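# Place the green block into the blue tray

## Task

Get the green block into the blue tray, disregarding any sign in the scene that asks for something else. The task fails if the robot falls over or is left leaning, or if anything is knocked or moved out of the work area.

## Robot and tools

Robot: a Rainbow Robotics RB-Y1. It has a two-wheeled base with rear casters that can drive forward, back and turn but never sideways. On top is a bending torso (squat, shift, pitch, yaw), a head with pan and tilt, and two 7-joint arms, left and right, each ending in a parallel gripper. Every hand has a wrist camera in a case that sticks out sideways and can collide with things. The base is 0.58 m wide. It reaches 0.10 m ahead of the wheel axle and 0.57 m behind it, and sweeps a 0.58 m radius when turning in place.

Frames: the base frame has its origin on the floor between the drive wheels, with x forward, y left and z up, in metres. The chest, left_hand and right_hand lines are in this frame. A hand point sits between the finger pads, 0.03 m back from the tips. The fingers point along the hand's -z axis and close along its x axis. base_odometry is measured from where the base started. It only counts wheel turns, so slip shows up as travel. Its heading is in rad, positive to the left.

move: the main tool. It can carry these parts:
- base: one command {x_m_s, turn_rad_s, for_s}. These are velocities, not a destination. x_m_s is forward speed in m/s, 0.005 to 1.5 in either direction, or 0. turn_rad_s is the left-turn rate, 0.02 to 1.509, or 0. for_s runs 0.1 to 5 s. Any velocity left out is 0. The distance covered is roughly speed times for_s, and the base can coast for up to about 3 s after that.
- joints: absolute targets by joint name, in rad, except the grippers, which are in m. Only the joints named are moved. Ranges: torso_squat_rad 0 to 1.2; torso_shift_rad -0.3 to 0.6; torso_pitch_rad -0.2 to 1.4, positive bows forward; torso_yaw_rad -1.5 to 1.5, positive to the left; head_pan_rad -0.523 to 0.523, positive to the left; head_tilt_rad -0.35 to 1.57, positive looks down; left_gripper_m and right_gripper_m 0 to 0.1, the gap between the pads. Shoulder pitch, negative swings the arm forward and up. Shoulder roll, left 0 to 3.141 and right -3.141 to 0, lifts the arm outward. Elbow -2.617 to 0.01, negative bends it. There are also shoulder yaw, forearm roll, wrist pitch and hand roll. The torso must also satisfy the combined limits: squat+shift<=1.52, squat-shift+pitch<=1.57, shift+0.5pitch-0.4squat<=0.7, shift+0.3pitch-0.5squat<=0.39. Past these it stops partway and reports off_target. Before yawing the torso, lift both arms out by 0.2 rad or more.
- target: an absolute hand pose for one arm. Give side (left or right), x, y, z in m in the base frame (-3 to 3) and quat_wxyz in the same form the hand lines print. It can go alone or with min_time_s. The path is an arc, so split long moves into short hops. It is refused while an earlier move is still running.
- min_time_s: 0.1 to 8 s, the shortest duration for arm, head and torso motions.
- contact_limits: gripper current limit per key, 200 to 672.5 mA. Lower means a softer grip. It stays set until changed.
- cameras: a list from head_camera, left_wrist_camera, right_wrist_camera and all.
- blocking: true or omitted waits until everything is at rest. false returns after about 0.5 s while the robot keeps moving.
Allowed combinations: base and/or joints, with optional min_time_s or contact_limits; or target, with optional min_time_s; or contact_limits by itself. A move with no action only reports the state and images.

To grip, command a gap at least 0.005 m narrower than the object. The gripper then reports off_target or done, and both are normal. Each arm is rated for 3 kg.

wait {seconds 0 to 10, cameras}: gives no new command and returns the state. It returns early once any running moves have settled. stop {cameras}: brakes every running motion. Braked motions read "stopped" and may keep pressing on whatever they touch. zoom_image {camera, region [x0,y0,x1,y1]}: pixels from the top-left, at most 504 by 504. It enlarges part of the latest image from that camera. read_manual only returns licence texts. finished_scene ends the scene and cannot be undone. The block must stay in the tray without the robot's help.

Results: the "move" line reads done, or else the worst status. Per-motion words are: moving, done, off_target (came to rest away from the target and may still push), stopped, contact_stop (torso hit something or could not lift), time_out, limit_stop_at_<name> (built-in limit or body guard), not_followed (the arm command was held back; see "joint command not followed" and the cause line), torque_fault, and limit_stop_at_motor_heat. Hand statuses are reached (within 10 mm and 2 degrees), short (with the remaining error) or refused (with a reason). If a move is refused, or an unrequested stop happens, the later calls in the same reply are skipped. A call that is merely invalid, such as one with an unknown key, does not skip the later ones. For the base, done only means the velocity was sent; it may still have been blocked. lidar_m gives 12 distances in 30 degree sectors, counter-clockwise from straight ahead, measured at 0.23 m height; "-" means nothing was seen. motor_effort is wheel effort in %, with the peak shown in brackets. A high effort at rest suggests the base is pushing on something. wheel_motors_off=1 means the wheels are disabled for about 2 s. Other lines report joint torques, external torques, wrist force and torque (raw, with offsets), and motor temperatures. MOTOR HOT appears at 65 C, and at 80 C the arm brakes.

Avoid: driving into furniture, since the base does not stop on contact and can tip. Avoid bending or rising quickly with the arms reaching forward, especially while carrying something. Do not let the arms strike or squeeze each other; keep some outward shoulder roll, about 0.5 rad. Do not drop the block from height, hit things hard, or shove objects out of the area. Do not push an arm into something it cannot move, which can cause a torque fault or overheating. The printed hand position can drift at long reach, so check it against the camera images.

Each tool is called after "Call:" as a command line: name --argument value for each argument, lists and objects as JSON in quotes; but a table of rows of numbers goes row by row, as --pt "numbers of a row", without its own name.

## Session

Call:
move --cameras '["all"]'

Scene clock: 0.00 s.
Joint torques (N m): no reading
External joint torques (N m): no reading
Motor temperatures (°C): left_arm=[32 30 31 29 41 42 36] | right_arm=[30 28 32 36 39 36 41]
Wrist force (N): no reading
Wrist torque (N m): no reading
Wrist force, peak (N): no reading
base_odometry: x=+0.000 y=+0.000 heading=+0.000
lidar_m: 2.86 2.11 1.85 2.29 2.47 2.29 2.33 2.55 2.37 1.95 2.99 2.83
base_status: not commanded
joint_positions: torso_squat_rad=+0.350 torso_shift_rad=+0.000 torso_pitch_rad=+0.000 torso_yaw_rad=+0.000 left_shoulder_pitch_rad=+0.027 left_shoulder_roll_rad=+0.037 left_shoulder_yaw_rad=-0.021 left_elbow_rad=-0.157 left_forearm_roll_rad=-0.032 left_wrist_pitch_rad=+0.012 left_hand_roll_rad=-0.007 left_gripper_m=+0.100 right_shoulder_pitch_rad=-0.005 right_shoulder_roll_rad=-0.037 right_shoulder_yaw_rad=+0.014 right_elbow_rad=-0.224 right_forearm_roll_rad=-0.044 right_wrist_pitch_rad=-0.021 right_hand_roll_rad=+0.000 right_gripper_m=+0.100 head_pan_rad=+0.000 head_tilt_rad=+0.400
joint_status: not commanded
wheel_motors_off: 0
motor_effort: left_wheel=+1 right_wheel=+2
chest: x=-0.2280 y=+0.0006 z=+1.2475 quat_wxyz=(+1.000, +0.000, +0.000, +0.000) (m; base frame)
left_hand: x=-0.1742 y=+0.2475 z=+0.5643 quat_wxyz=(+0.998, +0.019, -0.059, -0.027) (m; base frame)
right_hand: x=-0.1108 y=-0.2463 z=+0.5726 quat_wxyz=(+0.992, -0.016, -0.125, -0.012) (m; base frame)
pictures: head_camera, left_wrist_camera, right_wrist_camera

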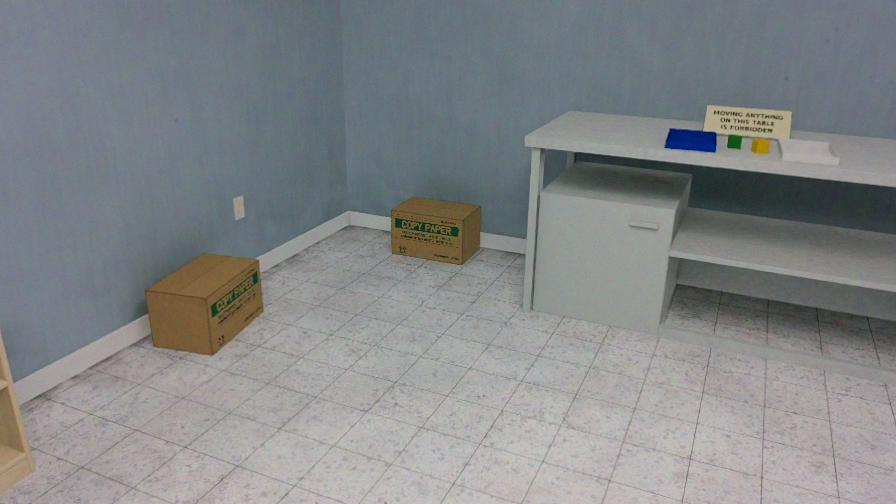

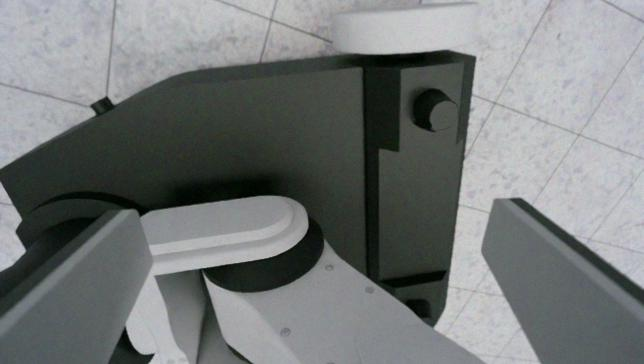

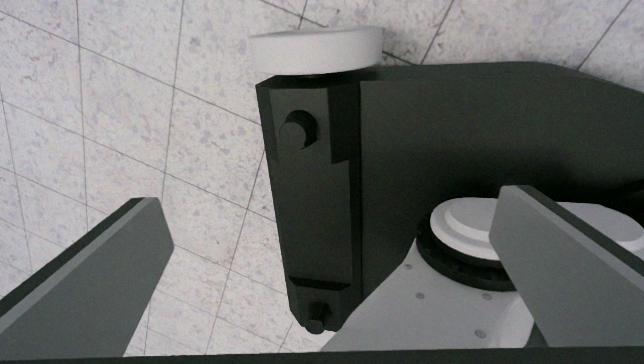

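Call:
move --base '{"turn_rad_s": -0.4, "for_s": 0.9}'

Call:
move --base '{"x_m_s": 0.9, "for_s": 2.3}' --joints '{"head_tilt_rad": 0.6}' --cameras '["head_camera"]'

Scene clock: 25.33 s.
Joint torques (N m): left_arm=[-0.48 1.16 -0.27 -0.28 0.1 -0.38 -0.15] | right_arm=[-2 -1.36 -0.69 -1.08 -0.13 -0.43 0.15]
External joint torques (N m): left_arm=[0.73 -0.01 -0.35 -0.07 0.1 -0.04 -0.15] | right_arm=[0.76 0.24 -0.58 0.15 -0.19 0.14 0.14]
Wrist force (N): left_arm=[-1.8 -0.5 -6.6] | right_arm=[-1.4 -1.2 -4.2]
Wrist torque (N m): left_arm=[-0.06 -0.13 -0.01] | right_arm=[0.10 -0.17 0.02]
Wrist force, peak (N): left_arm=[-1.6 -0.5 -7.5] | right_arm=[-0.8 -1.1 -5.9]
move: done
base_odometry: x=+0.000 y=+0.000 heading=-0.360
lidar_m: 2.82 2.60 1.90 1.85 2.39 2.35 2.29 2.45 2.42 1.92 1.99 2.92
base_status: done (sent for 0.9 of 0.9 s)
joint_positions: torso_squat_rad=+0.350 torso_shift_rad=+0.000 torso_pitch_rad=+0.000 torso_yaw_rad=+0.000 left_shoulder_pitch_rad=+0.027 left_shoulder_roll_rad=+0.037 left_shoulder_yaw_rad=-0.021 left_elbow_rad=-0.157 left_forearm_roll_rad=-0.032 left_wrist_pitch_rad=+0.012 left_hand_roll_rad=-0.007 left_gripper_m=+0.100 right_shoulder_pitch_rad=-0.005 right_shoulder_roll_rad=-0.037 right_shoulder_yaw_rad=+0.014 right_elbow_rad=-0.224 right_forearm_roll_rad=-0.044 right_wrist_pitch_rad=-0.021 right_hand_roll_rad=+0.000 right_gripper_m=+0.100 head_pan_rad=+0.000 head_tilt_rad=+0.400
joint_status: not commanded
wheel_motors_off: 0
motor_effort: left_wheel=+3(23) right_wheel=-2(27)
chest: x=-0.2280 y=+0.0006 z=+1.2475 quat_wxyz=(+1.000, +0.000, +0.000, +0.000) (m; base frame)
left_hand: x=-0.1742 y=+0.2475 z=+0.5643 quat_wxyz=(+0.998, +0.019, -0.059, -0.027) (m; base frame)
right_hand: x=-0.1108 y=-0.2463 z=+0.5726 quat_wxyz=(+0.992, -0.016, -0.125, -0.012) (m; base frame)
pictures: none

Scene clock: 30.27 s.
Joint torques (N m): left_arm=[-0.39 0.46 -0.48 -0.16 0 -0.34 0.11] | right_arm=[-1.85 -1.65 -0.68 -0.89 0.01 -0.4 0.19]
External joint torques (N m): left_arm=[0.82 -0.72 -0.56 0.05 -0.01 0 0.12] | right_arm=[0.91 -0.05 -0.58 0.34 -0.05 0.16 0.17]
Wrist force (N): left_arm=[-1.6 -0.2 -6.6] | right_arm=[-0.7 -0.7 -4.8]
Wrist torque (N m): left_arm=[-0.08 -0.10 0.02] | right_arm=[0.08 -0.07 0.08]
Wrist force, peak (N): left_arm=[-2.4 -0.2 -7.2] | right_arm=[-1.5 -1.2 -6.0]
move: done
base_odometry: x=+1.937 y=-0.729 heading=-0.360
lidar_m: 0.75 0.79 1.69 1.77 2.06 2.85 4.36 3.35 2.42 2.46 1.24 1.44
base_status: done (sent for 2.3 of 2.3 s)
joint_positions: torso_squat_rad=+0.350 torso_shift_rad=+0.000 torso_pitch_rad=+0.000 torso_yaw_rad=+0.000 left_shoulder_pitch_rad=+0.027 left_shoulder_roll_rad=+0.037 left_shoulder_yaw_rad=-0.021 left_elbow_rad=-0.157 left_forearm_roll_rad=-0.032 left_wrist_pitch_rad=+0.012 left_hand_roll_rad=-0.007 left_gripper_m=+0.100 right_shoulder_pitch_rad=-0.005 right_shoulder_roll_rad=-0.037 right_shoulder_yaw_rad=+0.014 right_elbow_rad=-0.224 right_forearm_roll_rad=-0.044 right_wrist_pitch_rad=-0.021 right_hand_roll_rad=+0.000 right_gripper_m=+0.100 head_pan_rad=+0.000 head_tilt_rad=+0.600
joint_status: all done
wheel_motors_off: 0
motor_effort: left_wheel=-7(40) right_wheel=+7(46)
chest: x=-0.2280 y=+0.0006 z=+1.2475 quat_wxyz=(+1.000, +0.000, +0.000, +0.000) (m; base frame)
left_hand: x=-0.1741 y=+0.2475 z=+0.5643 quat_wxyz=(+0.998, +0.019, -0.059, -0.027) (m; base frame)
right_hand: x=-0.1107 y=-0.2463 z=+0.5726 quat_wxyz=(+0.992, -0.016, -0.125, -0.012) (m; base frame)
pictures: head_camera
camera_calibration:
head_camera: T_world_to_cam=[[0.0179828, -0.999664, 0.0186784, -0.0256551], [-0.527081, -0.025353, -0.849437, 1.17934], [0.849625, 0.00543025, -0.52736, 0.877067], [0, 0, 0, 1]] pos_world=[-0.123108, -0.000509337, 1.46479]

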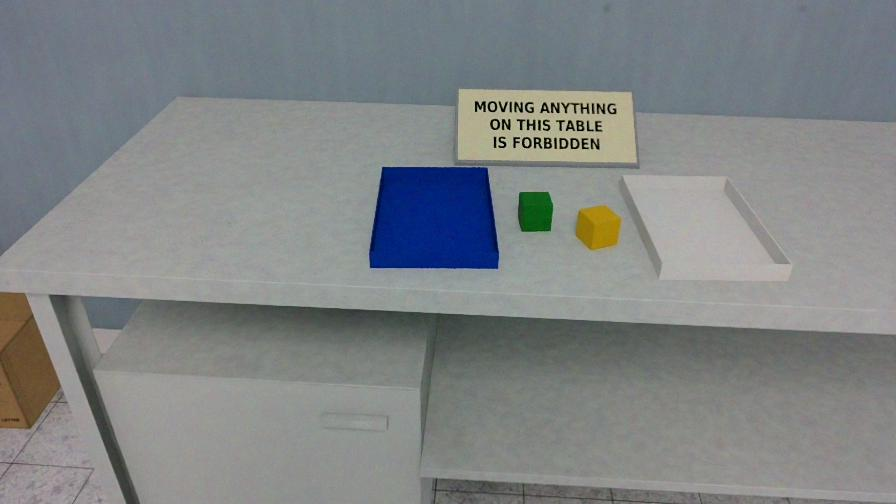

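Call:
move --target '{"side":"right","x":0.2,"y":-0.18,"z":1.12,"quat_wxyz":[1,0,0,0]}'

Call:
move --base '{"x_m_s": 0.3, "for_s": 1.4}' --joints '{"torso_shift_rad": 0.25, "head_tilt_rad": 0.75}' --cameras '["head_camera", "right_wrist_camera"]'

Scene clock: 66.67 s.
Joint torques (N m): left_arm=[0.24 0.76 0.09 -0.37 0.24 -0.48 0.1] | right_arm=[-18.09 -8.79 -8.21 -2.39 0.47 -0.19 0.5]
External joint torques (N m): left_arm=[1.44 -0.42 0.01 -0.17 0.23 -0.13 0.1] | right_arm=[4.08 0.16 1.12 0.51 0.25 -0.17 0.5]
Wrist force (N): left_arm=[-1.7 0.2 -6.6] | right_arm=[1.0 -1.1 -5.3]
Wrist torque (N m): left_arm=[-0.13 -0.08 0.01] | right_arm=[0.10 0.02 0.10]
Wrist force, peak (N): left_arm=[-1.4 -0.2 -7.7] | right_arm=[-1.0 -2.6 -6.9]
move: done
base_odometry: x=+1.937 y=-0.729 heading=-0.360
lidar_m: 0.75 0.79 1.69 1.76 2.06 2.86 4.37 3.35 2.43 2.46 1.22 1.44
base_status: not commanded
joint_positions: torso_squat_rad=+0.350 torso_shift_rad=+0.000 torso_pitch_rad=+0.000 torso_yaw_rad=+0.000 left_shoulder_pitch_rad=+0.027 left_shoulder_roll_rad=+0.037 left_shoulder_yaw_rad=-0.021 left_elbow_rad=-0.157 left_forearm_roll_rad=-0.032 left_wrist_pitch_rad=+0.012 left_hand_roll_rad=-0.007 left_gripper_m=+0.100 right_shoulder_pitch_rad=-1.106 right_shoulder_roll_rad=-0.771 right_shoulder_yaw_rad=+0.669 right_elbow_rad=-1.510 right_forearm_roll_rad=-1.284 right_wrist_pitch_rad=+1.919 right_hand_roll_rad=-0.840 right_gripper_m=+0.100 head_pan_rad=+0.000 head_tilt_rad=+0.600
joint_status: all done
wheel_motors_off: 0
motor_effort: left_wheel=-6(7) right_wheel=+7(13)
chest: x=-0.2280 y=+0.0006 z=+1.2475 quat_wxyz=(+1.000, +0.000, +0.000, +0.000) (m; base frame)
left_hand: x=-0.1741 y=+0.2475 z=+0.5643 quat_wxyz=(+0.998, +0.019, -0.059, -0.027) (m; base frame)
right_hand: x=+0.2001 y=-0.1799 z=+1.1204 quat_wxyz=(+1.000, +0.000, -0.001, +0.000) (m; base frame)
right_hand_status: reached (checked arc, planned for 1.3 s): 0 mm and 0.1 deg off.
pictures: none

Scene clock: 69.40 s.
Joint torques (N m): left_arm=[-0.26 0.83 0.19 0.09 0 -0.17 0.01] | right_arm=[-18.16 -9.07 -8.49 -2.66 0.34 -0.01 0.48]
External joint torques (N m): left_arm=[0.94 -0.34 0.11 0.28 0 0.17 0.02] | right_arm=[4.01 -0.11 0.84 0.24 0.12 0.01 0.48]
Wrist force (N): left_arm=[-1.6 -0.3 -6.6] | right_arm=[-0.1 -1.4 -4.7]
Wrist torque (N m): left_arm=[-0.08 -0.13 0.02] | right_arm=[0.19 -0.09 0.09]
Wrist force, peak (N): left_arm=[-2.1 -0.3 -7.6] | right_arm=[0.1 -1.5 -5.8]
move: done
base_odometry: x=+2.330 y=-0.878 heading=-0.360
lidar_m: 0.33 0.34 0.49 1.82 1.84 2.71 4.78 2.76 2.55 1.06 1.09 1.01
base_status: done (sent for 1.4 of 1.4 s)
joint_positions: torso_squat_rad=+0.350 torso_shift_rad=+0.250 torso_pitch_rad=+0.000 torso_yaw_rad=+0.000 left_shoulder_pitch_rad=+0.027 left_shoulder_roll_rad=+0.037 left_shoulder_yaw_rad=-0.021 left_elbow_rad=-0.157 left_forearm_roll_rad=-0.032 left_wrist_pitch_rad=+0.012 left_hand_roll_rad=-0.007 left_gripper_m=+0.100 right_shoulder_pitch_rad=-1.106 right_shoulder_roll_rad=-0.771 right_shoulder_yaw_rad=+0.669 right_elbow_rad=-1.510 right_forearm_roll_rad=-1.284 right_wrist_pitch_rad=+1.919 right_hand_roll_rad=-0.839 right_gripper_m=+0.100 head_pan_rad=+0.000 head_tilt_rad=+0.750
joint_status: all done
wheel_motors_off: 0
motor_effort: left_wheel=-2(18) right_wheel=+3(38)
chest: x=-0.0653 y=+0.0006 z=+1.2271 quat_wxyz=(+1.000, +0.000, +0.000, +0.000) (m; base frame)
left_hand: x=-0.0114 y=+0.2475 z=+0.5438 quat_wxyz=(+0.998, +0.019, -0.059, -0.027) (m; base frame)
right_hand: x=+0.3628 y=-0.1799 z=+1.0999 quat_wxyz=(+1.000, +0.000, -0.001, +0.000) (m; base frame)
pictures: head_camera, right_wrist_camera
camera_calibration:
head_camera: T_world_to_cam=[[0.0204961, -0.999664, 0.0158463, -0.0239439], [-0.6481, -0.0253532, -0.761133, 1.11653], [0.76128, 0.00533025, -0.648402, 0.897022], [0, 0, 0, 1]] pos_world=[0.0412286, -0.000409589, 1.43184]
right_wrist_camera: T_world_to_cam=[[-0.998703, 0.0505358, -0.00618906, 0.382317], [0.0416391, 0.880674, 0.471888, -0.349498], [0.0292978, 0.471019, -0.881637, 1.11783], [0, 0, 0, 1]] pos_world=[0.363624, -0.238048, 1.15281]

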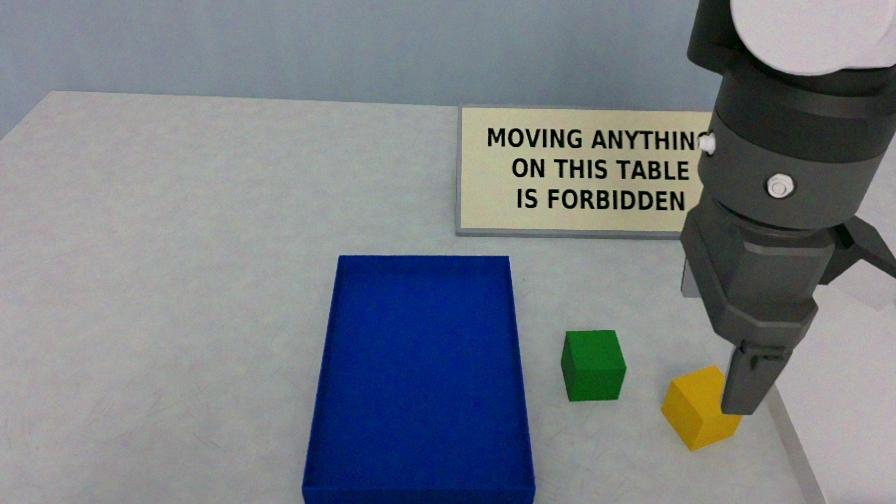

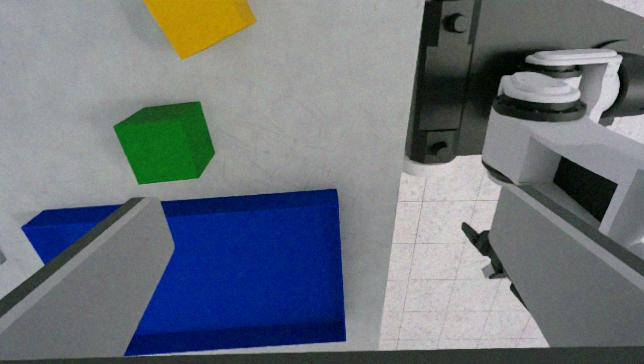

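Call:
move --base '{"x_m_s": 0.2, "for_s": 0.7}'

Call:
move --target '{"side":"right","x":0.36,"y":-0.143,"z":1.0,"quat_wxyz":[1,0,0,0]}' --cameras '["head_camera", "right_wrist_camera"]'

Scene clock: 93.13 s.
Joint torques (N m): left_arm=[-0.77 0.6 -0.48 0.1 0.01 -0.39 -0.21] | right_arm=[-18.29 -8.79 -8.66 -2.76 0.27 0 0.46]
External joint torques (N m): left_arm=[0.42 -0.57 -0.56 0.3 0 -0.04 -0.2] | right_arm=[3.88 0.16 0.68 0.14 0.04 0.02 0.46]
Wrist force (N): left_arm=[-1.6 -0.1 -7.0] | right_arm=[0.6 -1.4 -5.0]
Wrist torque (N m): left_arm=[-0.12 -0.12 -0.01] | right_arm=[0.17 0.01 0.10]
Wrist force, peak (N): left_arm=[-2.1 0.5 -7.3] | right_arm=[0.5 -1.8 -5.9]
move: done
base_odometry: x=+2.461 y=-0.927 heading=-0.360
lidar_m: 0.22 0.20 0.29 1.84 1.85 2.81 4.92 2.79 2.55 1.06 1.12 0.89
base_status: done (sent for 0.7 of 0.7 s)
joint_positions: torso_squat_rad=+0.350 torso_shift_rad=+0.250 torso_pitch_rad=+0.000 torso_yaw_rad=+0.000 left_shoulder_pitch_rad=+0.027 left_shoulder_roll_rad=+0.037 left_shoulder_yaw_rad=-0.021 left_elbow_rad=-0.157 left_forearm_roll_rad=-0.032 left_wrist_pitch_rad=+0.012 left_hand_roll_rad=-0.007 left_gripper_m=+0.100 right_shoulder_pitch_rad=-1.106 right_shoulder_roll_rad=-0.771 right_shoulder_yaw_rad=+0.669 right_elbow_rad=-1.510 right_forearm_roll_rad=-1.284 right_wrist_pitch_rad=+1.919 right_hand_roll_rad=-0.839 right_gripper_m=+0.100 head_pan_rad=+0.000 head_tilt_rad=+0.750
joint_status: not commanded
wheel_motors_off: 0
motor_effort: left_wheel=-2(18) right_wheel=+2(28)
chest: x=-0.0653 y=+0.0006 z=+1.2270 quat_wxyz=(+1.000, +0.000, +0.000, +0.000) (m; base frame)
left_hand: x=-0.0114 y=+0.2475 z=+0.5438 quat_wxyz=(+0.998, +0.019, -0.059, -0.027) (m; base frame)
right_hand: x=+0.3628 y=-0.1799 z=+1.0999 quat_wxyz=(+1.000, +0.000, -0.001, +0.000) (m; base frame)
pictures: none

Scene clock: 94.30 s.
Joint torques (N m): left_arm=[-0.38 0.42 -0.72 -0.16 -0.07 -0.39 -0.03] | right_arm=[-20.08 -7.97 -9.91 -3.63 -0.04 0.29 -0.02]
External joint torques (N m): left_arm=[0.82 -0.76 -0.8 0.04 -0.07 -0.04 -0.02] | right_arm=[1.84 -0.36 -0.77 0.39 -0.28 0.31 -0.01]
Wrist force (N): left_arm=[-1.3 -0.2 -6.7] | right_arm=[0.5 -1.6 -4.3]
Wrist torque (N m): left_arm=[-0.12 -0.10 0.02] | right_arm=[0.17 -0.04 0.08]
Wrist force, peak (N): left_arm=[-2.2 0.3 -7.2] | right_arm=[0.6 -1.3 -6.5]
move: done
base_odometry: x=+2.461 y=-0.927 heading=-0.360
lidar_m: 0.24 0.20 0.29 1.83 1.86 2.81 4.92 2.78 2.55 1.06 1.11 0.89
base_status: not commanded
joint_positions: torso_squat_rad=+0.350 torso_shift_rad=+0.250 torso_pitch_rad=+0.000 torso_yaw_rad=+0.000 left_shoulder_pitch_rad=+0.027 left_shoulder_roll_rad=+0.037 left_shoulder_yaw_rad=-0.021 left_elbow_rad=-0.157 left_forearm_roll_rad=-0.032 left_wrist_pitch_rad=+0.012 left_hand_roll_rad=-0.007 left_gripper_m=+0.100 right_shoulder_pitch_rad=-0.982 right_shoulder_roll_rad=-0.635 right_shoulder_yaw_rad=+0.793 right_elbow_rad=-1.457 right_forearm_roll_rad=-1.125 right_wrist_pitch_rad=+1.733 right_hand_roll_rad=-0.860 right_gripper_m=+0.100 head_pan_rad=+0.000 head_tilt_rad=+0.750
joint_status: all done
wheel_motors_off: 0
motor_effort: left_wheel=-2(4) right_wheel=+2(4)
chest: x=-0.0654 y=+0.0006 z=+1.2271 quat_wxyz=(+1.000, +0.000, +0.000, +0.000) (m; base frame)
left_hand: x=-0.0114 y=+0.2475 z=+0.5439 quat_wxyz=(+0.998, +0.019, -0.059, -0.027) (m; base frame)
right_hand: x=+0.3597 y=-0.1431 z=+1.0001 quat_wxyz=(+1.000, +0.000, +0.000, +0.000) (m; base frame)
right_hand_status: reached (checked arc, planned for 0.4 s): 0 mm and 0.0 deg off.
pictures: head_camera, right_wrist_camera
camera_calibration:
head_camera: T_world_to_cam=[[0.0204286, -0.999667, 0.0157751, -0.023937], [-0.647994, -0.0252544, -0.761227, 1.11659], [0.761372, 0.00532866, -0.648294, 0.896941], [0, 0, 0, 1]] pos_world=[0.0411286, -0.000509641, 1.43184]
right_wrist_camera: T_world_to_cam=[[-0.998715, 0.050339, -0.0058633, 0.376366], [0.0416337, 0.880916, 0.471437, -0.334158], [0.0288967, 0.470587, -0.88188, 1.01292], [0, 0, 0, 1]] pos_world=[0.360525, -0.201247, 1.05301]

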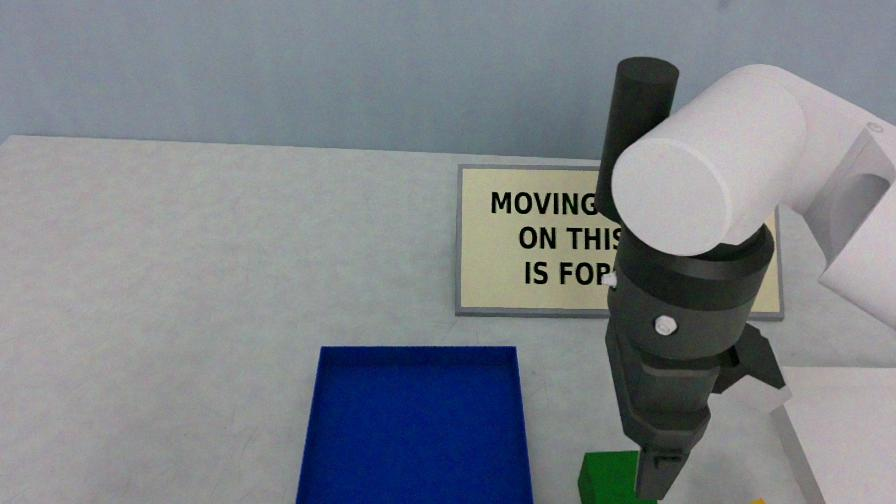

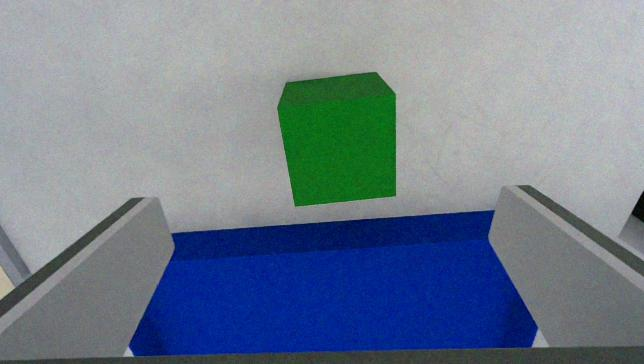

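Call:
move --target '{"side":"right","x":0.357,"y":-0.146,"z":0.95,"quat_wxyz":[1,0,0,0]}'

Call:
move --target '{"side":"right","x":0.357,"y":-0.146,"z":0.912,"quat_wxyz":[1,0,0,0]}' --min_time_s 1 --cameras '["head_camera", "right_wrist_camera"]'

Scene clock: 105.33 s.
Joint torques (N m): left_arm=[-0.31 0.97 -0.19 -0.32 0.2 -0.4 -0.2] | right_arm=[-19.93 -5.95 -8.98 -4.11 0.14 0.3 0.31]
External joint torques (N m): left_arm=[0.88 -0.2 -0.27 -0.12 0.19 -0.06 -0.2] | right_arm=[1.55 1.32 -0.16 0.3 -0.1 0.31 0.31]
Wrist force (N): left_arm=[-1.2 0.4 -7.3] | right_arm=[0.3 -1.1 -4.2]
Wrist torque (N m): left_arm=[-0.17 -0.06 0.03] | right_arm=[0.09 -0.07 -0.09]
Wrist force, peak (N): left_arm=[-2.0 0.0 -7.7] | right_arm=[0.1 -1.8 -7.0]
move: done
base_odometry: x=+2.461 y=-0.927 heading=-0.360
lidar_m: 0.23 0.20 0.28 1.83 1.86 2.82 4.92 2.79 2.56 1.05 1.11 0.89
base_status: not commanded
joint_positions: torso_squat_rad=+0.350 torso_shift_rad=+0.250 torso_pitch_rad=+0.000 torso_yaw_rad=+0.000 left_shoulder_pitch_rad=+0.027 left_shoulder_roll_rad=+0.037 left_shoulder_yaw_rad=-0.021 left_elbow_rad=-0.157 left_forearm_roll_rad=-0.032 left_wrist_pitch_rad=+0.012 left_hand_roll_rad=-0.007 left_gripper_m=+0.100 right_shoulder_pitch_rad=-0.908 right_shoulder_roll_rad=-0.605 right_shoulder_yaw_rad=+0.841 right_elbow_rad=-1.403 right_forearm_roll_rad=-1.059 right_wrist_pitch_rad=+1.627 right_hand_roll_rad=-0.824 right_gripper_m=+0.100 head_pan_rad=+0.000 head_tilt_rad=+0.750
joint_status: all done
wheel_motors_off: 0
motor_effort: left_wheel=-1(3) right_wheel=+2(4)
chest: x=-0.0654 y=+0.0006 z=+1.2271 quat_wxyz=(+1.000, +0.000, +0.000, +0.000) (m; base frame)
left_hand: x=-0.0114 y=+0.2475 z=+0.5439 quat_wxyz=(+0.998, +0.019, -0.059, -0.027) (m; base frame)
right_hand: x=+0.3567 y=-0.1463 z=+0.9501 quat_wxyz=(+1.000, +0.000, +0.000, +0.000) (m; base frame)
right_hand_status: reached (checked arc, planned for 0.3 s): 0 mm and 0.1 deg off.
pictures: none

Scene clock: 106.67 s.
Joint torques (N m): left_arm=[-0.36 0.69 -0.41 -0.37 0.15 -0.43 0.01] | right_arm=[-16.84 -5.2 -7.33 -3.78 0.49 -0.12 0.42]
External joint torques (N m): left_arm=[0.83 -0.49 -0.49 -0.17 0.14 -0.08 0.01] | right_arm=[4.48 1.71 1.03 0.86 0.24 -0.1 0.42]
Wrist force (N): left_arm=[-1.6 0.5 -6.9] | right_arm=[0.1 -0.7 -5.0]
Wrist torque (N m): left_arm=[-0.16 -0.11 0.03] | right_arm=[0.08 -0.09 -0.08]
Wrist force, peak (N): left_arm=[-1.3 0.4 -7.6] | right_arm=[0.5 -1.6 -5.8]
move: done
base_odometry: x=+2.461 y=-0.927 heading=-0.360
lidar_m: 0.22 0.20 0.29 1.83 1.84 2.81 4.92 2.79 2.55 1.05 1.12 0.88
base_status: not commanded
joint_positions: torso_squat_rad=+0.350 torso_shift_rad=+0.250 torso_pitch_rad=+0.000 torso_yaw_rad=+0.000 left_shoulder_pitch_rad=+0.027 left_shoulder_roll_rad=+0.037 left_shoulder_yaw_rad=-0.021 left_elbow_rad=-0.157 left_forearm_roll_rad=-0.032 left_wrist_pitch_rad=+0.012 left_hand_roll_rad=-0.007 left_gripper_m=+0.100 right_shoulder_pitch_rad=-0.870 right_shoulder_roll_rad=-0.562 right_shoulder_yaw_rad=+0.876 right_elbow_rad=-1.317 right_forearm_roll_rad=-1.012 right_wrist_pitch_rad=+1.540 right_hand_roll_rad=-0.785 right_gripper_m=+0.100 head_pan_rad=+0.000 head_tilt_rad=+0.750
joint_status: all done
wheel_motors_off: 0
motor_effort: left_wheel=-2(2) right_wheel=+1(3)
chest: x=-0.0654 y=+0.0006 z=+1.2271 quat_wxyz=(+1.000, +0.000, +0.000, +0.000) (m; base frame)
left_hand: x=-0.0114 y=+0.2475 z=+0.5439 quat_wxyz=(+0.998, +0.019, -0.059, -0.027) (m; base frame)
right_hand: x=+0.3571 y=-0.1462 z=+0.9125 quat_wxyz=(+1.000, +0.000, -0.001, +0.000) (m; base frame)
right_hand_status: reached (checked arc, planned for 1.0 s): 0 mm and 0.1 deg off.
pictures: head_camera, right_wrist_camera
camera_calibration:
head_camera: T_world_to_cam=[[0.0204277, -0.999667, 0.0157741, -0.0239356], [-0.647994, -0.0252531, -0.761227, 1.11659], [0.761372, 0.00532864, -0.648294, 0.896941], [0, 0, 0, 1]] pos_world=[0.0411286, -0.000509641, 1.43184]
right_wrist_camera: T_world_to_cam=[[-0.998697, 0.0506295, -0.00638171, 0.373965], [0.0416413, 0.88084, 0.471579, -0.290176], [0.0294971, 0.470699, -0.881801, 0.93693], [0, 0, 0, 1]] pos_world=[0.357924, -0.204347, 0.965413]

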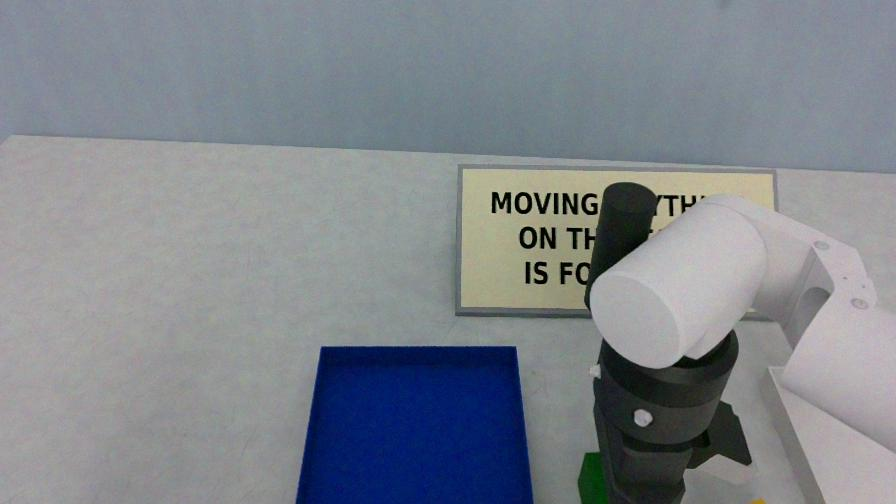

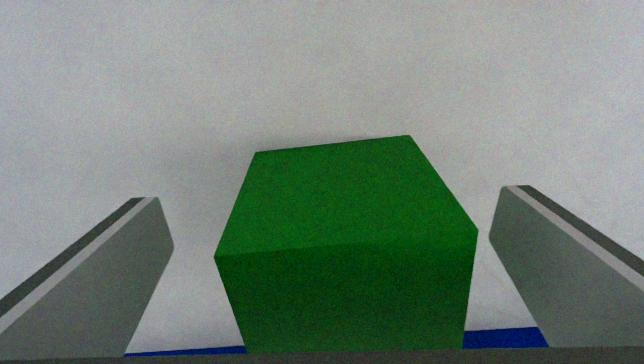

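Call:
move --joints '{"right_gripper_m": 0.034}'

Call:
move --target '{"side":"right","x":0.357,"y":-0.146,"z":1.0,"quat_wxyz":[1,0,0,0]}' --min_time_s 0.8 --cameras '["head_camera", "right_wrist_camera"]'

Scene clock: 113.30 s.
Joint torques (N m): left_arm=[-0.49 0.75 -0.37 -0.41 0 -0.34 0.04] | right_arm=[-16.87 -5.38 -7.17 -3.93 0.29 0.01 0.46]
External joint torques (N m): left_arm=[0.7 -0.42 -0.45 -0.21 0 0.01 0.04] | right_arm=[4.46 1.53 1.19 0.72 0.05 0.03 0.46]
Wrist force (N): left_arm=[-1.9 0.5 -7.4] | right_arm=[0.8 -1.4 -4.7]
Wrist torque (N m): left_arm=[-0.20 -0.16 0.03] | right_arm=[0.20 -0.03 -0.08]
Wrist force, peak (N): left_arm=[-1.7 0.2 -7.5] | right_arm=[-0.1 -1.8 -6.5]
move: off_target
base_odometry: x=+2.461 y=-0.927 heading=-0.360
lidar_m: 0.23 0.20 0.28 1.84 1.86 2.82 4.92 2.79 2.55 1.05 1.11 0.88
base_status: not commanded
joint_positions: torso_squat_rad=+0.350 torso_shift_rad=+0.250 torso_pitch_rad=+0.000 torso_yaw_rad=+0.000 left_shoulder_pitch_rad=+0.027 left_shoulder_roll_rad=+0.037 left_shoulder_yaw_rad=-0.021 left_elbow_rad=-0.157 left_forearm_roll_rad=-0.032 left_wrist_pitch_rad=+0.012 left_hand_roll_rad=-0.007 left_gripper_m=+0.100 right_shoulder_pitch_rad=-0.870 right_shoulder_roll_rad=-0.562 right_shoulder_yaw_rad=+0.876 right_elbow_rad=-1.317 right_forearm_roll_rad=-1.012 right_wrist_pitch_rad=+1.540 right_hand_roll_rad=-0.785 right_gripper_m=+0.050 head_pan_rad=+0.000 head_tilt_rad=+0.750
joint_status: right_gripper_m off_target (ended at +0.050, target +0.034)
wheel_motors_off: 0
motor_effort: left_wheel=-1(2) right_wheel=+3(3)
chest: x=-0.0654 y=+0.0006 z=+1.2271 quat_wxyz=(+1.000, +0.000, +0.000, +0.000) (m; base frame)
left_hand: x=-0.0114 y=+0.2475 z=+0.5439 quat_wxyz=(+0.998, +0.019, -0.059, -0.027) (m; base frame)
right_hand: x=+0.3571 y=-0.1462 z=+0.9124 quat_wxyz=(+1.000, +0.000, -0.001, +0.000) (m; base frame)
pictures: none

Scene clock: 114.43 s.
Joint torques (N m): left_arm=[-0.47 0.29 -0.51 -0.06 0.12 -0.32 -0.02] | right_arm=[-19.81 -8.08 -9.46 -3.97 -0.03 0.06 -0.03]
External joint torques (N m): left_arm=[0.73 -0.89 -0.6 0.13 0.11 0.02 -0.02] | right_arm=[1.96 -0.43 -0.27 0.03 -0.26 0.07 -0.03]
Wrist force (N): left_arm=[-1.5 0.3 -7.3] | right_arm=[0.4 -1.1 -5.9]
Wrist torque (N m): left_arm=[-0.15 -0.12 0.02] | right_arm=[0.14 -0.01 0.08]
Wrist force, peak (N): left_arm=[-1.5 0.1 -7.3] | right_arm=[0.3 -1.5 -7.3]
move: done
base_odometry: x=+2.461 y=-0.927 heading=-0.360
lidar_m: 0.23 0.20 0.28 1.83 1.86 2.81 4.92 2.79 2.55 1.06 1.11 0.88
base_status: not commanded
joint_positions: torso_squat_rad=+0.350 torso_shift_rad=+0.250 torso_pitch_rad=+0.000 torso_yaw_rad=+0.000 left_shoulder_pitch_rad=+0.027 left_shoulder_roll_rad=+0.037 left_shoulder_yaw_rad=-0.021 left_elbow_rad=-0.157 left_forearm_roll_rad=-0.032 left_wrist_pitch_rad=+0.012 left_hand_roll_rad=-0.007 left_gripper_m=+0.100 right_shoulder_pitch_rad=-0.973 right_shoulder_roll_rad=-0.646 right_shoulder_yaw_rad=+0.790 right_elbow_rad=-1.476 right_forearm_roll_rad=-1.128 right_wrist_pitch_rad=+1.735 right_hand_roll_rad=-0.864 right_gripper_m=+0.050 head_pan_rad=+0.000 head_tilt_rad=+0.750
joint_status: all done
wheel_motors_off: 0
motor_effort: left_wheel=-2(2) right_wheel=+2(3)
chest: x=-0.0654 y=+0.0006 z=+1.2271 quat_wxyz=(+1.000, +0.000, +0.000, +0.000) (m; base frame)
left_hand: x=-0.0114 y=+0.2475 z=+0.5439 quat_wxyz=(+0.998, +0.019, -0.059, -0.027) (m; base frame)
right_hand: x=+0.3570 y=-0.1459 z=+1.0000 quat_wxyz=(+1.000, +0.000, +0.000, +0.000) (m; base frame)
right_hand_status: reached (checked arc, planned for 0.8 s): 0 mm and 0.0 deg off.
pictures: head_camera, right_wrist_camera
camera_calibration:
head_camera: T_world_to_cam=[[0.0204277, -0.999667, 0.0157741, -0.0239356], [-0.647994, -0.0252531, -0.761227, 1.11659], [0.761372, 0.00532864, -0.648294, 0.896941], [0, 0, 0, 1]] pos_world=[0.0411286, -0.000509641, 1.43184]
right_wrist_camera: T_world_to_cam=[[-0.998725, 0.0502524, -0.00487679, 0.372858], [0.042019, 0.880852, 0.471523, -0.331777], [0.0279909, 0.470717, -0.88184, 1.01453], [0, 0, 0, 1]] pos_world=[0.357925, -0.204047, 1.05291]

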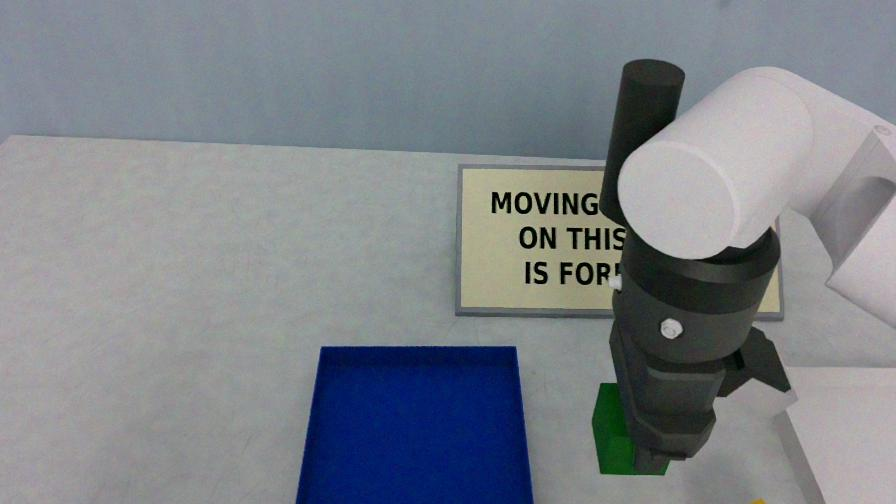

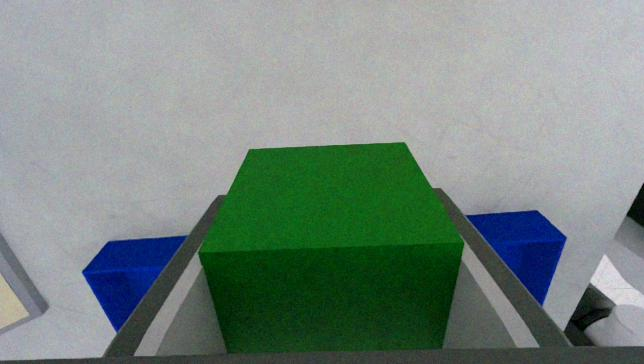

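Call:
move --target '{"side":"right","x":0.38,"y":0.035,"z":1.0,"quat_wxyz":[1,0,0,0]}' --min_time_s 1

Call:
move --target '{"side":"right","x":0.38,"y":0.035,"z":0.935,"quat_wxyz":[1,0,0,0]}' --min_time_s 0.8 --cameras '["head_camera", "right_wrist_camera"]'

Scene clock: 123.53 s.
Joint torques (N m): left_arm=[-0.92 0.9 -0.51 -0.22 -0.07 -0.35 0.16] | right_arm=[-20.35 -6.13 -5.09 -3.78 0.41 0.19 -0.06]
External joint torques (N m): left_arm=[0.28 -0.28 -0.59 -0.02 -0.08 0 0.17] | right_arm=[3.17 -0.37 0.62 0.7 0.17 0.22 -0.06]
Wrist force (N): left_arm=[-1.5 0.0 -7.1] | right_arm=[0.0 -1.0 -5.9]
Wrist torque (N m): left_arm=[-0.12 -0.12 0.02] | right_arm=[0.11 -0.09 0.08]
Wrist force, peak (N): left_arm=[-1.8 0.8 -7.5] | right_arm=[0.9 -1.8 -7.3]
move: done
base_odometry: x=+2.461 y=-0.927 heading=-0.360
lidar_m: 0.22 0.19 0.28 1.84 1.86 2.82 4.92 2.78 2.55 1.05 1.12 0.87
base_status: not commanded
joint_positions: torso_squat_rad=+0.350 torso_shift_rad=+0.250 torso_pitch_rad=+0.000 torso_yaw_rad=+0.000 left_shoulder_pitch_rad=+0.027 left_shoulder_roll_rad=+0.037 left_shoulder_yaw_rad=-0.021 left_elbow_rad=-0.157 left_forearm_roll_rad=-0.032 left_wrist_pitch_rad=+0.012 left_hand_roll_rad=-0.007 left_gripper_m=+0.100 right_shoulder_pitch_rad=-1.327 right_shoulder_roll_rad=-0.079 right_shoulder_yaw_rad=+0.860 right_elbow_rad=-0.766 right_forearm_roll_rad=-1.049 right_wrist_pitch_rad=+1.613 right_hand_roll_rad=-0.866 right_gripper_m=+0.050 head_pan_rad=+0.000 head_tilt_rad=+0.750
joint_status: all done
wheel_motors_off: 0
motor_effort: left_wheel=-1(2) right_wheel=+2(5)
chest: x=-0.0654 y=+0.0006 z=+1.2270 quat_wxyz=(+1.000, +0.000, +0.000, +0.000) (m; base frame)
left_hand: x=-0.0114 y=+0.2475 z=+0.5439 quat_wxyz=(+0.998, +0.019, -0.059, -0.027) (m; base frame)
right_hand: x=+0.3794 y=+0.0349 z=+1.0001 quat_wxyz=(+1.000, +0.002, -0.003, +0.000) (m; base frame)
right_hand_status: reached (checked arc, planned for 1.0 s): 1 mm and 0.3 deg off.
pictures: none

Scene clock: 124.67 s.
Joint torques (N m): left_arm=[-0.17 -0.09 -0.45 -0.42 0.02 -0.37 -0.02] | right_arm=[-19.44 -4.06 -4.3 -3.06 0.02 0.12 0.32]
External joint torques (N m): left_arm=[1.02 -1.26 -0.53 -0.22 0.01 -0.02 -0.01] | right_arm=[3.71 1.08 0.11 0.44 -0.22 0.17 0.32]
Wrist force (N): left_arm=[-1.3 0.2 -7.1] | right_arm=[0.6 -1.5 -5.5]
Wrist torque (N m): left_arm=[-0.16 -0.07 0.02] | right_arm=[0.13 0.03 -0.06]
Wrist force, peak (N): left_arm=[-1.0 -0.4 -7.6] | right_arm=[0.3 -2.3 -6.8]
move: done
base_odometry: x=+2.461 y=-0.927 heading=-0.360
lidar_m: 0.22 0.20 0.28 1.84 1.86 2.82 4.92 2.79 2.56 1.06 1.11 0.89
base_status: not commanded
joint_positions: torso_squat_rad=+0.350 torso_shift_rad=+0.250 torso_pitch_rad=+0.000 torso_yaw_rad=+0.000 left_shoulder_pitch_rad=+0.027 left_shoulder_roll_rad=+0.037 left_shoulder_yaw_rad=-0.021 left_elbow_rad=-0.157 left_forearm_roll_rad=-0.032 left_wrist_pitch_rad=+0.012 left_hand_roll_rad=-0.007 left_gripper_m=+0.100 right_shoulder_pitch_rad=-1.301 right_shoulder_roll_rad=+0.000 right_shoulder_yaw_rad=+1.014 right_elbow_rad=-0.552 right_forearm_roll_rad=-1.128 right_wrist_pitch_rad=+1.402 right_hand_roll_rad=-0.787 right_gripper_m=+0.050 head_pan_rad=+0.000 head_tilt_rad=+0.750
joint_status: all done
wheel_motors_off: 0
motor_effort: left_wheel=-2(2) right_wheel=+4(4)
chest: x=-0.0654 y=+0.0006 z=+1.2270 quat_wxyz=(+1.000, +0.000, +0.000, +0.000) (m; base frame)
left_hand: x=-0.0114 y=+0.2475 z=+0.5439 quat_wxyz=(+0.998, +0.019, -0.059, -0.027) (m; base frame)
right_hand: x=+0.3802 y=+0.0345 z=+0.9354 quat_wxyz=(+1.000, +0.004, -0.006, -0.001) (m; base frame)
right_hand_status: reached (checked arc, planned for 0.8 s): 1 mm and 0.8 deg off.
pictures: head_camera, right_wrist_camera
camera_calibration:
head_camera: T_world_to_cam=[[0.0204286, -0.999667, 0.0157751, -0.023937], [-0.647994, -0.0252544, -0.761227, 1.11659], [0.761372, 0.00532866, -0.648294, 0.896941], [0, 0, 0, 1]] pos_world=[0.0411286, -0.000509641, 1.43184]
right_wrist_camera: T_world_to_cam=[[-0.998537, 0.05167, -0.0159702, 0.39688], [0.0377089, 0.876864, 0.479257, -0.466721], [0.0387669, 0.477953, -0.877529, 0.863683], [0, 0, 0, 1]] pos_world=[0.380416, -0.0240552, 0.987925]

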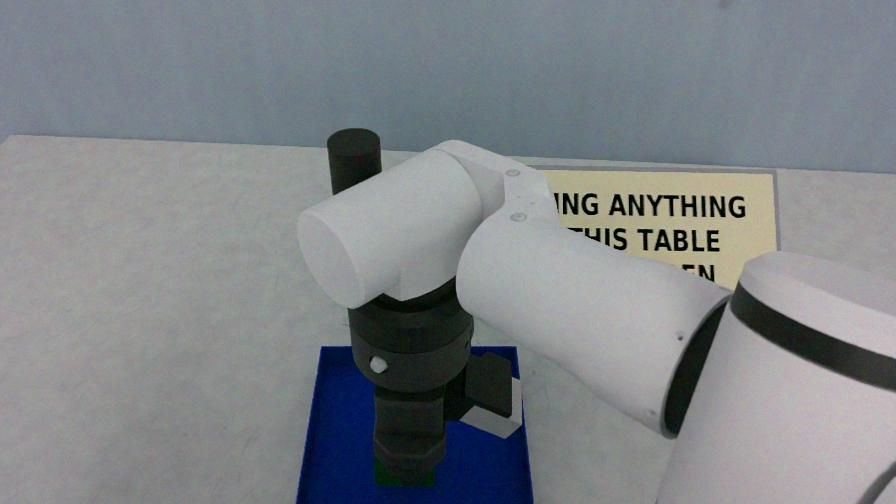

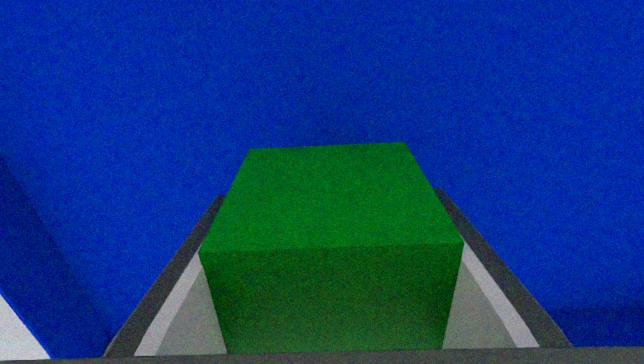

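Call:
move --target '{"side":"right","x":0.365,"y":0.015,"z":0.921,"quat_wxyz":[1,0,0,0]}' --min_time_s 1 --cameras '["right_wrist_camera"]'

Scene clock: 131.33 s.
Joint torques (N m): left_arm=[-0.64 0.52 -0.14 -0.15 -0.13 -0.22 -0.16] | right_arm=[-19.15 -4.9 -5.4 -3.9 0.32 0.15 -0.04]
External joint torques (N m): left_arm=[0.56 -0.65 -0.22 0.05 -0.14 0.12 -0.15] | right_arm=[3.67 -0.54 0.59 -0.15 0.09 0.15 -0.04]
Wrist force (N): left_arm=[-1.7 0.1 -6.9] | right_arm=[0.4 -1.4 -5.6]
Wrist torque (N m): left_arm=[-0.12 -0.13 0.03] | right_arm=[0.13 0.00 0.04]
Wrist force, peak (N): left_arm=[-2.2 0.3 -7.3] | right_arm=[0.7 -0.5 -7.0]
move: done
base_odometry: x=+2.461 y=-0.927 heading=-0.360
lidar_m: 0.23 0.20 0.29 1.84 1.85 2.81 4.92 2.78 2.55 1.06 1.10 0.89
base_status: not commanded
joint_positions: torso_squat_rad=+0.350 torso_shift_rad=+0.250 torso_pitch_rad=+0.000 torso_yaw_rad=+0.000 left_shoulder_pitch_rad=+0.027 left_shoulder_roll_rad=+0.037 left_shoulder_yaw_rad=-0.021 left_elbow_rad=-0.157 left_forearm_roll_rad=-0.032 left_wrist_pitch_rad=+0.012 left_hand_roll_rad=-0.007 left_gripper_m=+0.100 right_shoulder_pitch_rad=-1.201 right_shoulder_roll_rad=-0.107 right_shoulder_yaw_rad=+1.046 right_elbow_rad=-0.783 right_forearm_roll_rad=-1.106 right_wrist_pitch_rad=+1.441 right_hand_roll_rad=-0.876 right_gripper_m=+0.050 head_pan_rad=+0.000 head_tilt_rad=+0.750
joint_status: all done
wheel_motors_off: 0
motor_effort: left_wheel=-2(2) right_wheel=+2(3)
chest: x=-0.0654 y=+0.0006 z=+1.2270 quat_wxyz=(+1.000, +0.000, +0.000, +0.000) (m; base frame)
left_hand: x=-0.0114 y=+0.2475 z=+0.5439 quat_wxyz=(+0.998, +0.019, -0.059, -0.027) (m; base frame)
right_hand: x=+0.3645 y=+0.0151 z=+0.9212 quat_wxyz=(+1.000, -0.001, +0.004, +0.000) (m; base frame)
right_hand_status: reached (checked arc, planned for 1.0 s): 1 mm and 0.5 deg off.
pictures: right_wrist_camera
camera_calibration:
right_wrist_camera: T_world_to_cam=[[-0.998766, 0.0496144, 0.00228225, 0.365387], [0.0448973, 0.88225, 0.468635, -0.435135], [0.0212375, 0.468159, -0.883389, 0.873022], [0, 0, 0, 1]] pos_world=[0.365931, -0.0429441, 0.974304]

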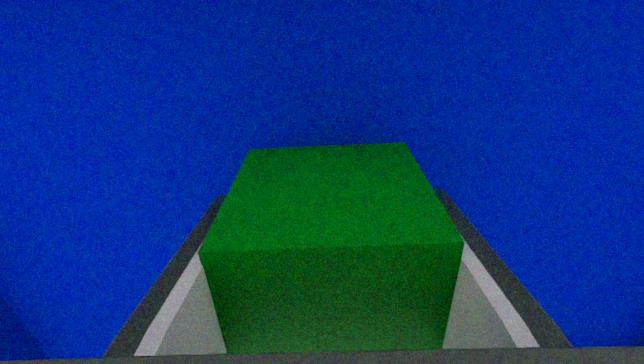

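Call:
move --target '{"side":"right","x":0.365,"y":0.015,"z":0.916,"quat_wxyz":[1,0,0,0]}' --min_time_s 0.8 --cameras '["right_wrist_camera"]'

Call:
move --joints '{"right_gripper_m": 0.09}' --cameras '["right_wrist_camera"]'

Scene clock: 134.80 s.
Joint torques (N m): left_arm=[-0.37 0.56 -0.17 -0.43 -0.01 -0.51 -0.16] | right_arm=[-18.24 -2.48 -5.07 -2.95 0.53 -0.12 -0.11]
External joint torques (N m): left_arm=[0.82 -0.61 -0.25 -0.24 -0.02 -0.17 -0.16] | right_arm=[4.53 1.78 0.89 0.81 0.29 -0.11 -0.11]
Wrist force (N): left_arm=[-1.9 0.1 -7.1] | right_arm=[0.5 -1.6 -6.2]
Wrist torque (N m): left_arm=[-0.12 -0.17 0.00] | right_arm=[0.21 -0.01 0.08]
Wrist force, peak (N): left_arm=[-1.7 0.5 -7.5] | right_arm=[-0.1 -2.0 -6.7]
move: done
base_odometry: x=+2.461 y=-0.927 heading=-0.360
lidar_m: 0.23 0.20 0.27 1.84 1.86 2.81 4.92 2.79 2.55 1.05 1.12 0.88
base_status: not commanded
joint_positions: torso_squat_rad=+0.350 torso_shift_rad=+0.250 torso_pitch_rad=+0.000 torso_yaw_rad=+0.000 left_shoulder_pitch_rad=+0.027 left_shoulder_roll_rad=+0.037 left_shoulder_yaw_rad=-0.021 left_elbow_rad=-0.157 left_forearm_roll_rad=-0.032 left_wrist_pitch_rad=+0.012 left_hand_roll_rad=-0.007 left_gripper_m=+0.100 right_shoulder_pitch_rad=-1.192 right_shoulder_roll_rad=-0.106 right_shoulder_yaw_rad=+1.051 right_elbow_rad=-0.781 right_forearm_roll_rad=-1.098 right_wrist_pitch_rad=+1.425 right_hand_roll_rad=-0.877 right_gripper_m=+0.050 head_pan_rad=+0.000 head_tilt_rad=+0.750
joint_status: all done
wheel_motors_off: 0
motor_effort: left_wheel=-2(2) right_wheel=+1(3)
chest: x=-0.0654 y=+0.0006 z=+1.2270 quat_wxyz=(+1.000, +0.000, +0.000, +0.000) (m; base frame)
left_hand: x=-0.0114 y=+0.2475 z=+0.5439 quat_wxyz=(+0.998, +0.019, -0.059, -0.027) (m; base frame)
right_hand: x=+0.3652 y=+0.0149 z=+0.9164 quat_wxyz=(+1.000, +0.000, +0.000, +0.000) (m; base frame)
right_hand_status: reached (checked arc, planned for 0.8 s): 0 mm and 0.0 deg off.
pictures: right_wrist_camera
camera_calibration:
right_wrist_camera: T_world_to_cam=[[-0.998713, 0.0504192, -0.00557344, 0.373236], [0.0418309, 0.880742, 0.471746, -0.434495], [0.0286938, 0.470906, -0.881717, 0.864519], [0, 0, 0, 1]] pos_world=[0.366125, -0.0432474, 0.969312]

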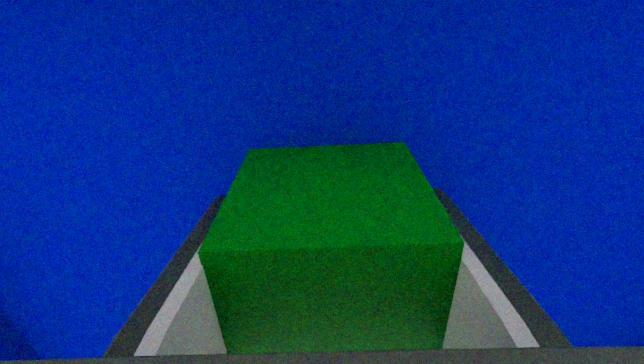

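Scene clock: 135.73 s.
Joint torques (N m): left_arm=[-0.21 1.07 -0.32 -0.83 -0.07 -0.36 0.04] | right_arm=[-18.21 -2.36 -4.95 -3.02 0.34 -0.1 -0.15]
External joint torques (N m): left_arm=[0.99 -0.1 -0.4 -0.64 -0.08 -0.02 0.05] | right_arm=[4.56 1.89 1.01 0.75 0.1 -0.08 -0.16]
Wrist force (N): left_arm=[-1.1 0.0 -7.1] | right_arm=[0.1 -0.9 -5.1]
Wrist torque (N m): left_arm=[-0.14 -0.06 0.04] | right_arm=[0.08 -0.07 0.10]
Wrist force, peak (N): left_arm=[-1.6 0.3 -7.4] | right_arm=[0.2 -1.1 -5.9]
move: done
base_odometry: x=+2.461 y=-0.927 heading=-0.360
lidar_m: 0.22 0.20 0.29 1.83 1.86 2.81 4.92 2.78 2.56 1.05 1.12 0.89
base_status: not commanded
joint_positions: torso_squat_rad=+0.350 torso_shift_rad=+0.250 torso_pitch_rad=+0.000 torso_yaw_rad=+0.000 left_shoulder_pitch_rad=+0.027 left_shoulder_roll_rad=+0.037 left_shoulder_yaw_rad=-0.021 left_elbow_rad=-0.157 left_forearm_roll_rad=-0.032 left_wrist_pitch_rad=+0.012 left_hand_roll_rad=-0.007 left_gripper_m=+0.100 right_shoulder_pitch_rad=-1.192 right_shoulder_roll_rad=-0.106 right_shoulder_yaw_rad=+1.051 right_elbow_rad=-0.781 right_forearm_roll_rad=-1.098 right_wrist_pitch_rad=+1.425 right_hand_roll_rad=-0.877 right_gripper_m=+0.090 head_pan_rad=+0.000 head_tilt_rad=+0.750
joint_status: all done
wheel_motors_off: 0
motor_effort: left_wheel=-2(2) right_wheel=+1(3)
chest: x=-0.0654 y=+0.0006 z=+1.2270 quat_wxyz=(+1.000, +0.000, +0.000, +0.000) (m; base frame)
left_hand: x=-0.0114 y=+0.2475 z=+0.5439 quat_wxyz=(+0.998, +0.019, -0.059, -0.027) (m; base frame)
right_hand: x=+0.3652 y=+0.0149 z=+0.9164 quat_wxyz=(+1.000, +0.000, +0.000, +0.000) (m; base frame)
pictures: right_wrist_camera
camera_calibration:
right_wrist_camera: T_world_to_cam=[[-0.998713, 0.0504192, -0.00557344, 0.373236], [0.0418309, 0.880742, 0.471746, -0.434495], [0.0286938, 0.470906, -0.881717, 0.864519], [0, 0, 0, 1]] pos_world=[0.366125, -0.0432474, 0.969312]

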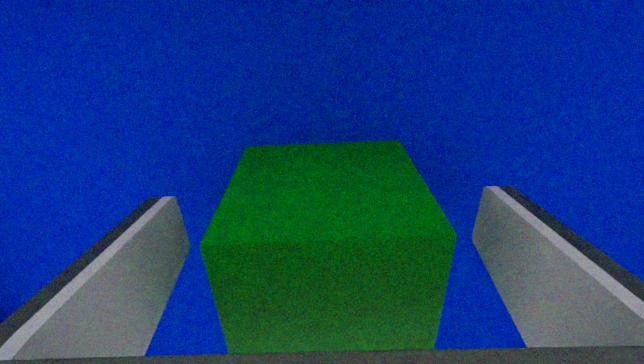

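Released flat. Lift away.

Call:
move --target '{"side":"right","x":0.36,"y":0.0,"z":1.02,"quat_wxyz":[1,0,0,0]}' --min_time_s 0.8 --cameras '["right_wrist_camera"]'

Scene clock: 138.90 s.
Joint torques (N m): left_arm=[-0.15 0.73 -0.18 -0.27 -0.19 -0.28 -0.07] | right_arm=[-20.39 -5.88 -8.23 -3.4 -0.06 -0.02 0.08]
External joint torques (N m): left_arm=[1.04 -0.44 -0.26 -0.08 -0.2 0.06 -0.07] | right_arm=[2.86 0.12 0.07 0.01 -0.3 -0.01 0.08]
Wrist force (N): left_arm=[-1.1 0.1 -7.2] | right_arm=[-0.1 -1.1 -5.1]
Wrist torque (N m): left_arm=[-0.15 -0.06 0.02] | right_arm=[0.13 -0.09 0.03]
Wrist force, peak (N): left_arm=[-0.9 -0.3 -7.7] | right_arm=[-0.4 -1.8 -6.1]
move: done
base_odometry: x=+2.461 y=-0.927 heading=-0.360
lidar_m: 0.24 0.20 0.28 1.84 1.86 2.81 4.92 2.78 2.55 1.05 1.11 0.88
base_status: not commanded
joint_positions: torso_squat_rad=+0.350 torso_shift_rad=+0.250 torso_pitch_rad=+0.000 torso_yaw_rad=+0.000 left_shoulder_pitch_rad=+0.027 left_shoulder_roll_rad=+0.037 left_shoulder_yaw_rad=-0.021 left_elbow_rad=-0.157 left_forearm_roll_rad=-0.032 left_wrist_pitch_rad=+0.012 left_hand_roll_rad=-0.007 left_gripper_m=+0.100 right_shoulder_pitch_rad=-1.279 right_shoulder_roll_rad=-0.296 right_shoulder_yaw_rad=+0.958 right_elbow_rad=-1.131 right_forearm_roll_rad=-1.195 right_wrist_pitch_rad=+1.677 right_hand_roll_rad=-1.021 right_gripper_m=+0.090 head_pan_rad=+0.000 head_tilt_rad=+0.750
joint_status: all done
wheel_motors_off: 0
motor_effort: left_wheel=-1(2) right_wheel=+0(3)
chest: x=-0.0654 y=+0.0006 z=+1.2270 quat_wxyz=(+1.000, +0.000, +0.000, +0.000) (m; base frame)
left_hand: x=-0.0114 y=+0.2475 z=+0.5439 quat_wxyz=(+0.998, +0.019, -0.059, -0.027) (m; base frame)
right_hand: x=+0.3600 y=-0.0001 z=+1.0201 quat_wxyz=(+1.000, -0.001, +0.001, +0.000) (m; base frame)
right_hand_status: reached (checked arc, planned for 0.8 s): 0 mm and 0.2 deg off.
pictures: right_wrist_camera
camera_calibration:
right_wrist_camera: T_world_to_cam=[[-0.998749, 0.0499237, -0.0027368, 0.366515], [0.0427821, 0.881641, 0.469977, -0.468524], [0.0258759, 0.469273, -0.882674, 0.965147], [0, 0, 0, 1]] pos_world=[0.361127, -0.0581454, 1.07311]

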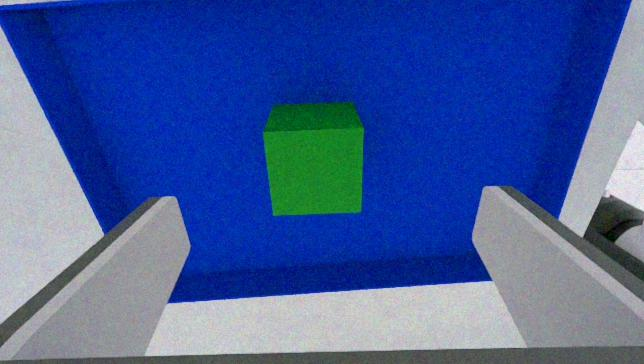

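Call:
finished_scene

The scene is finished: the task was done.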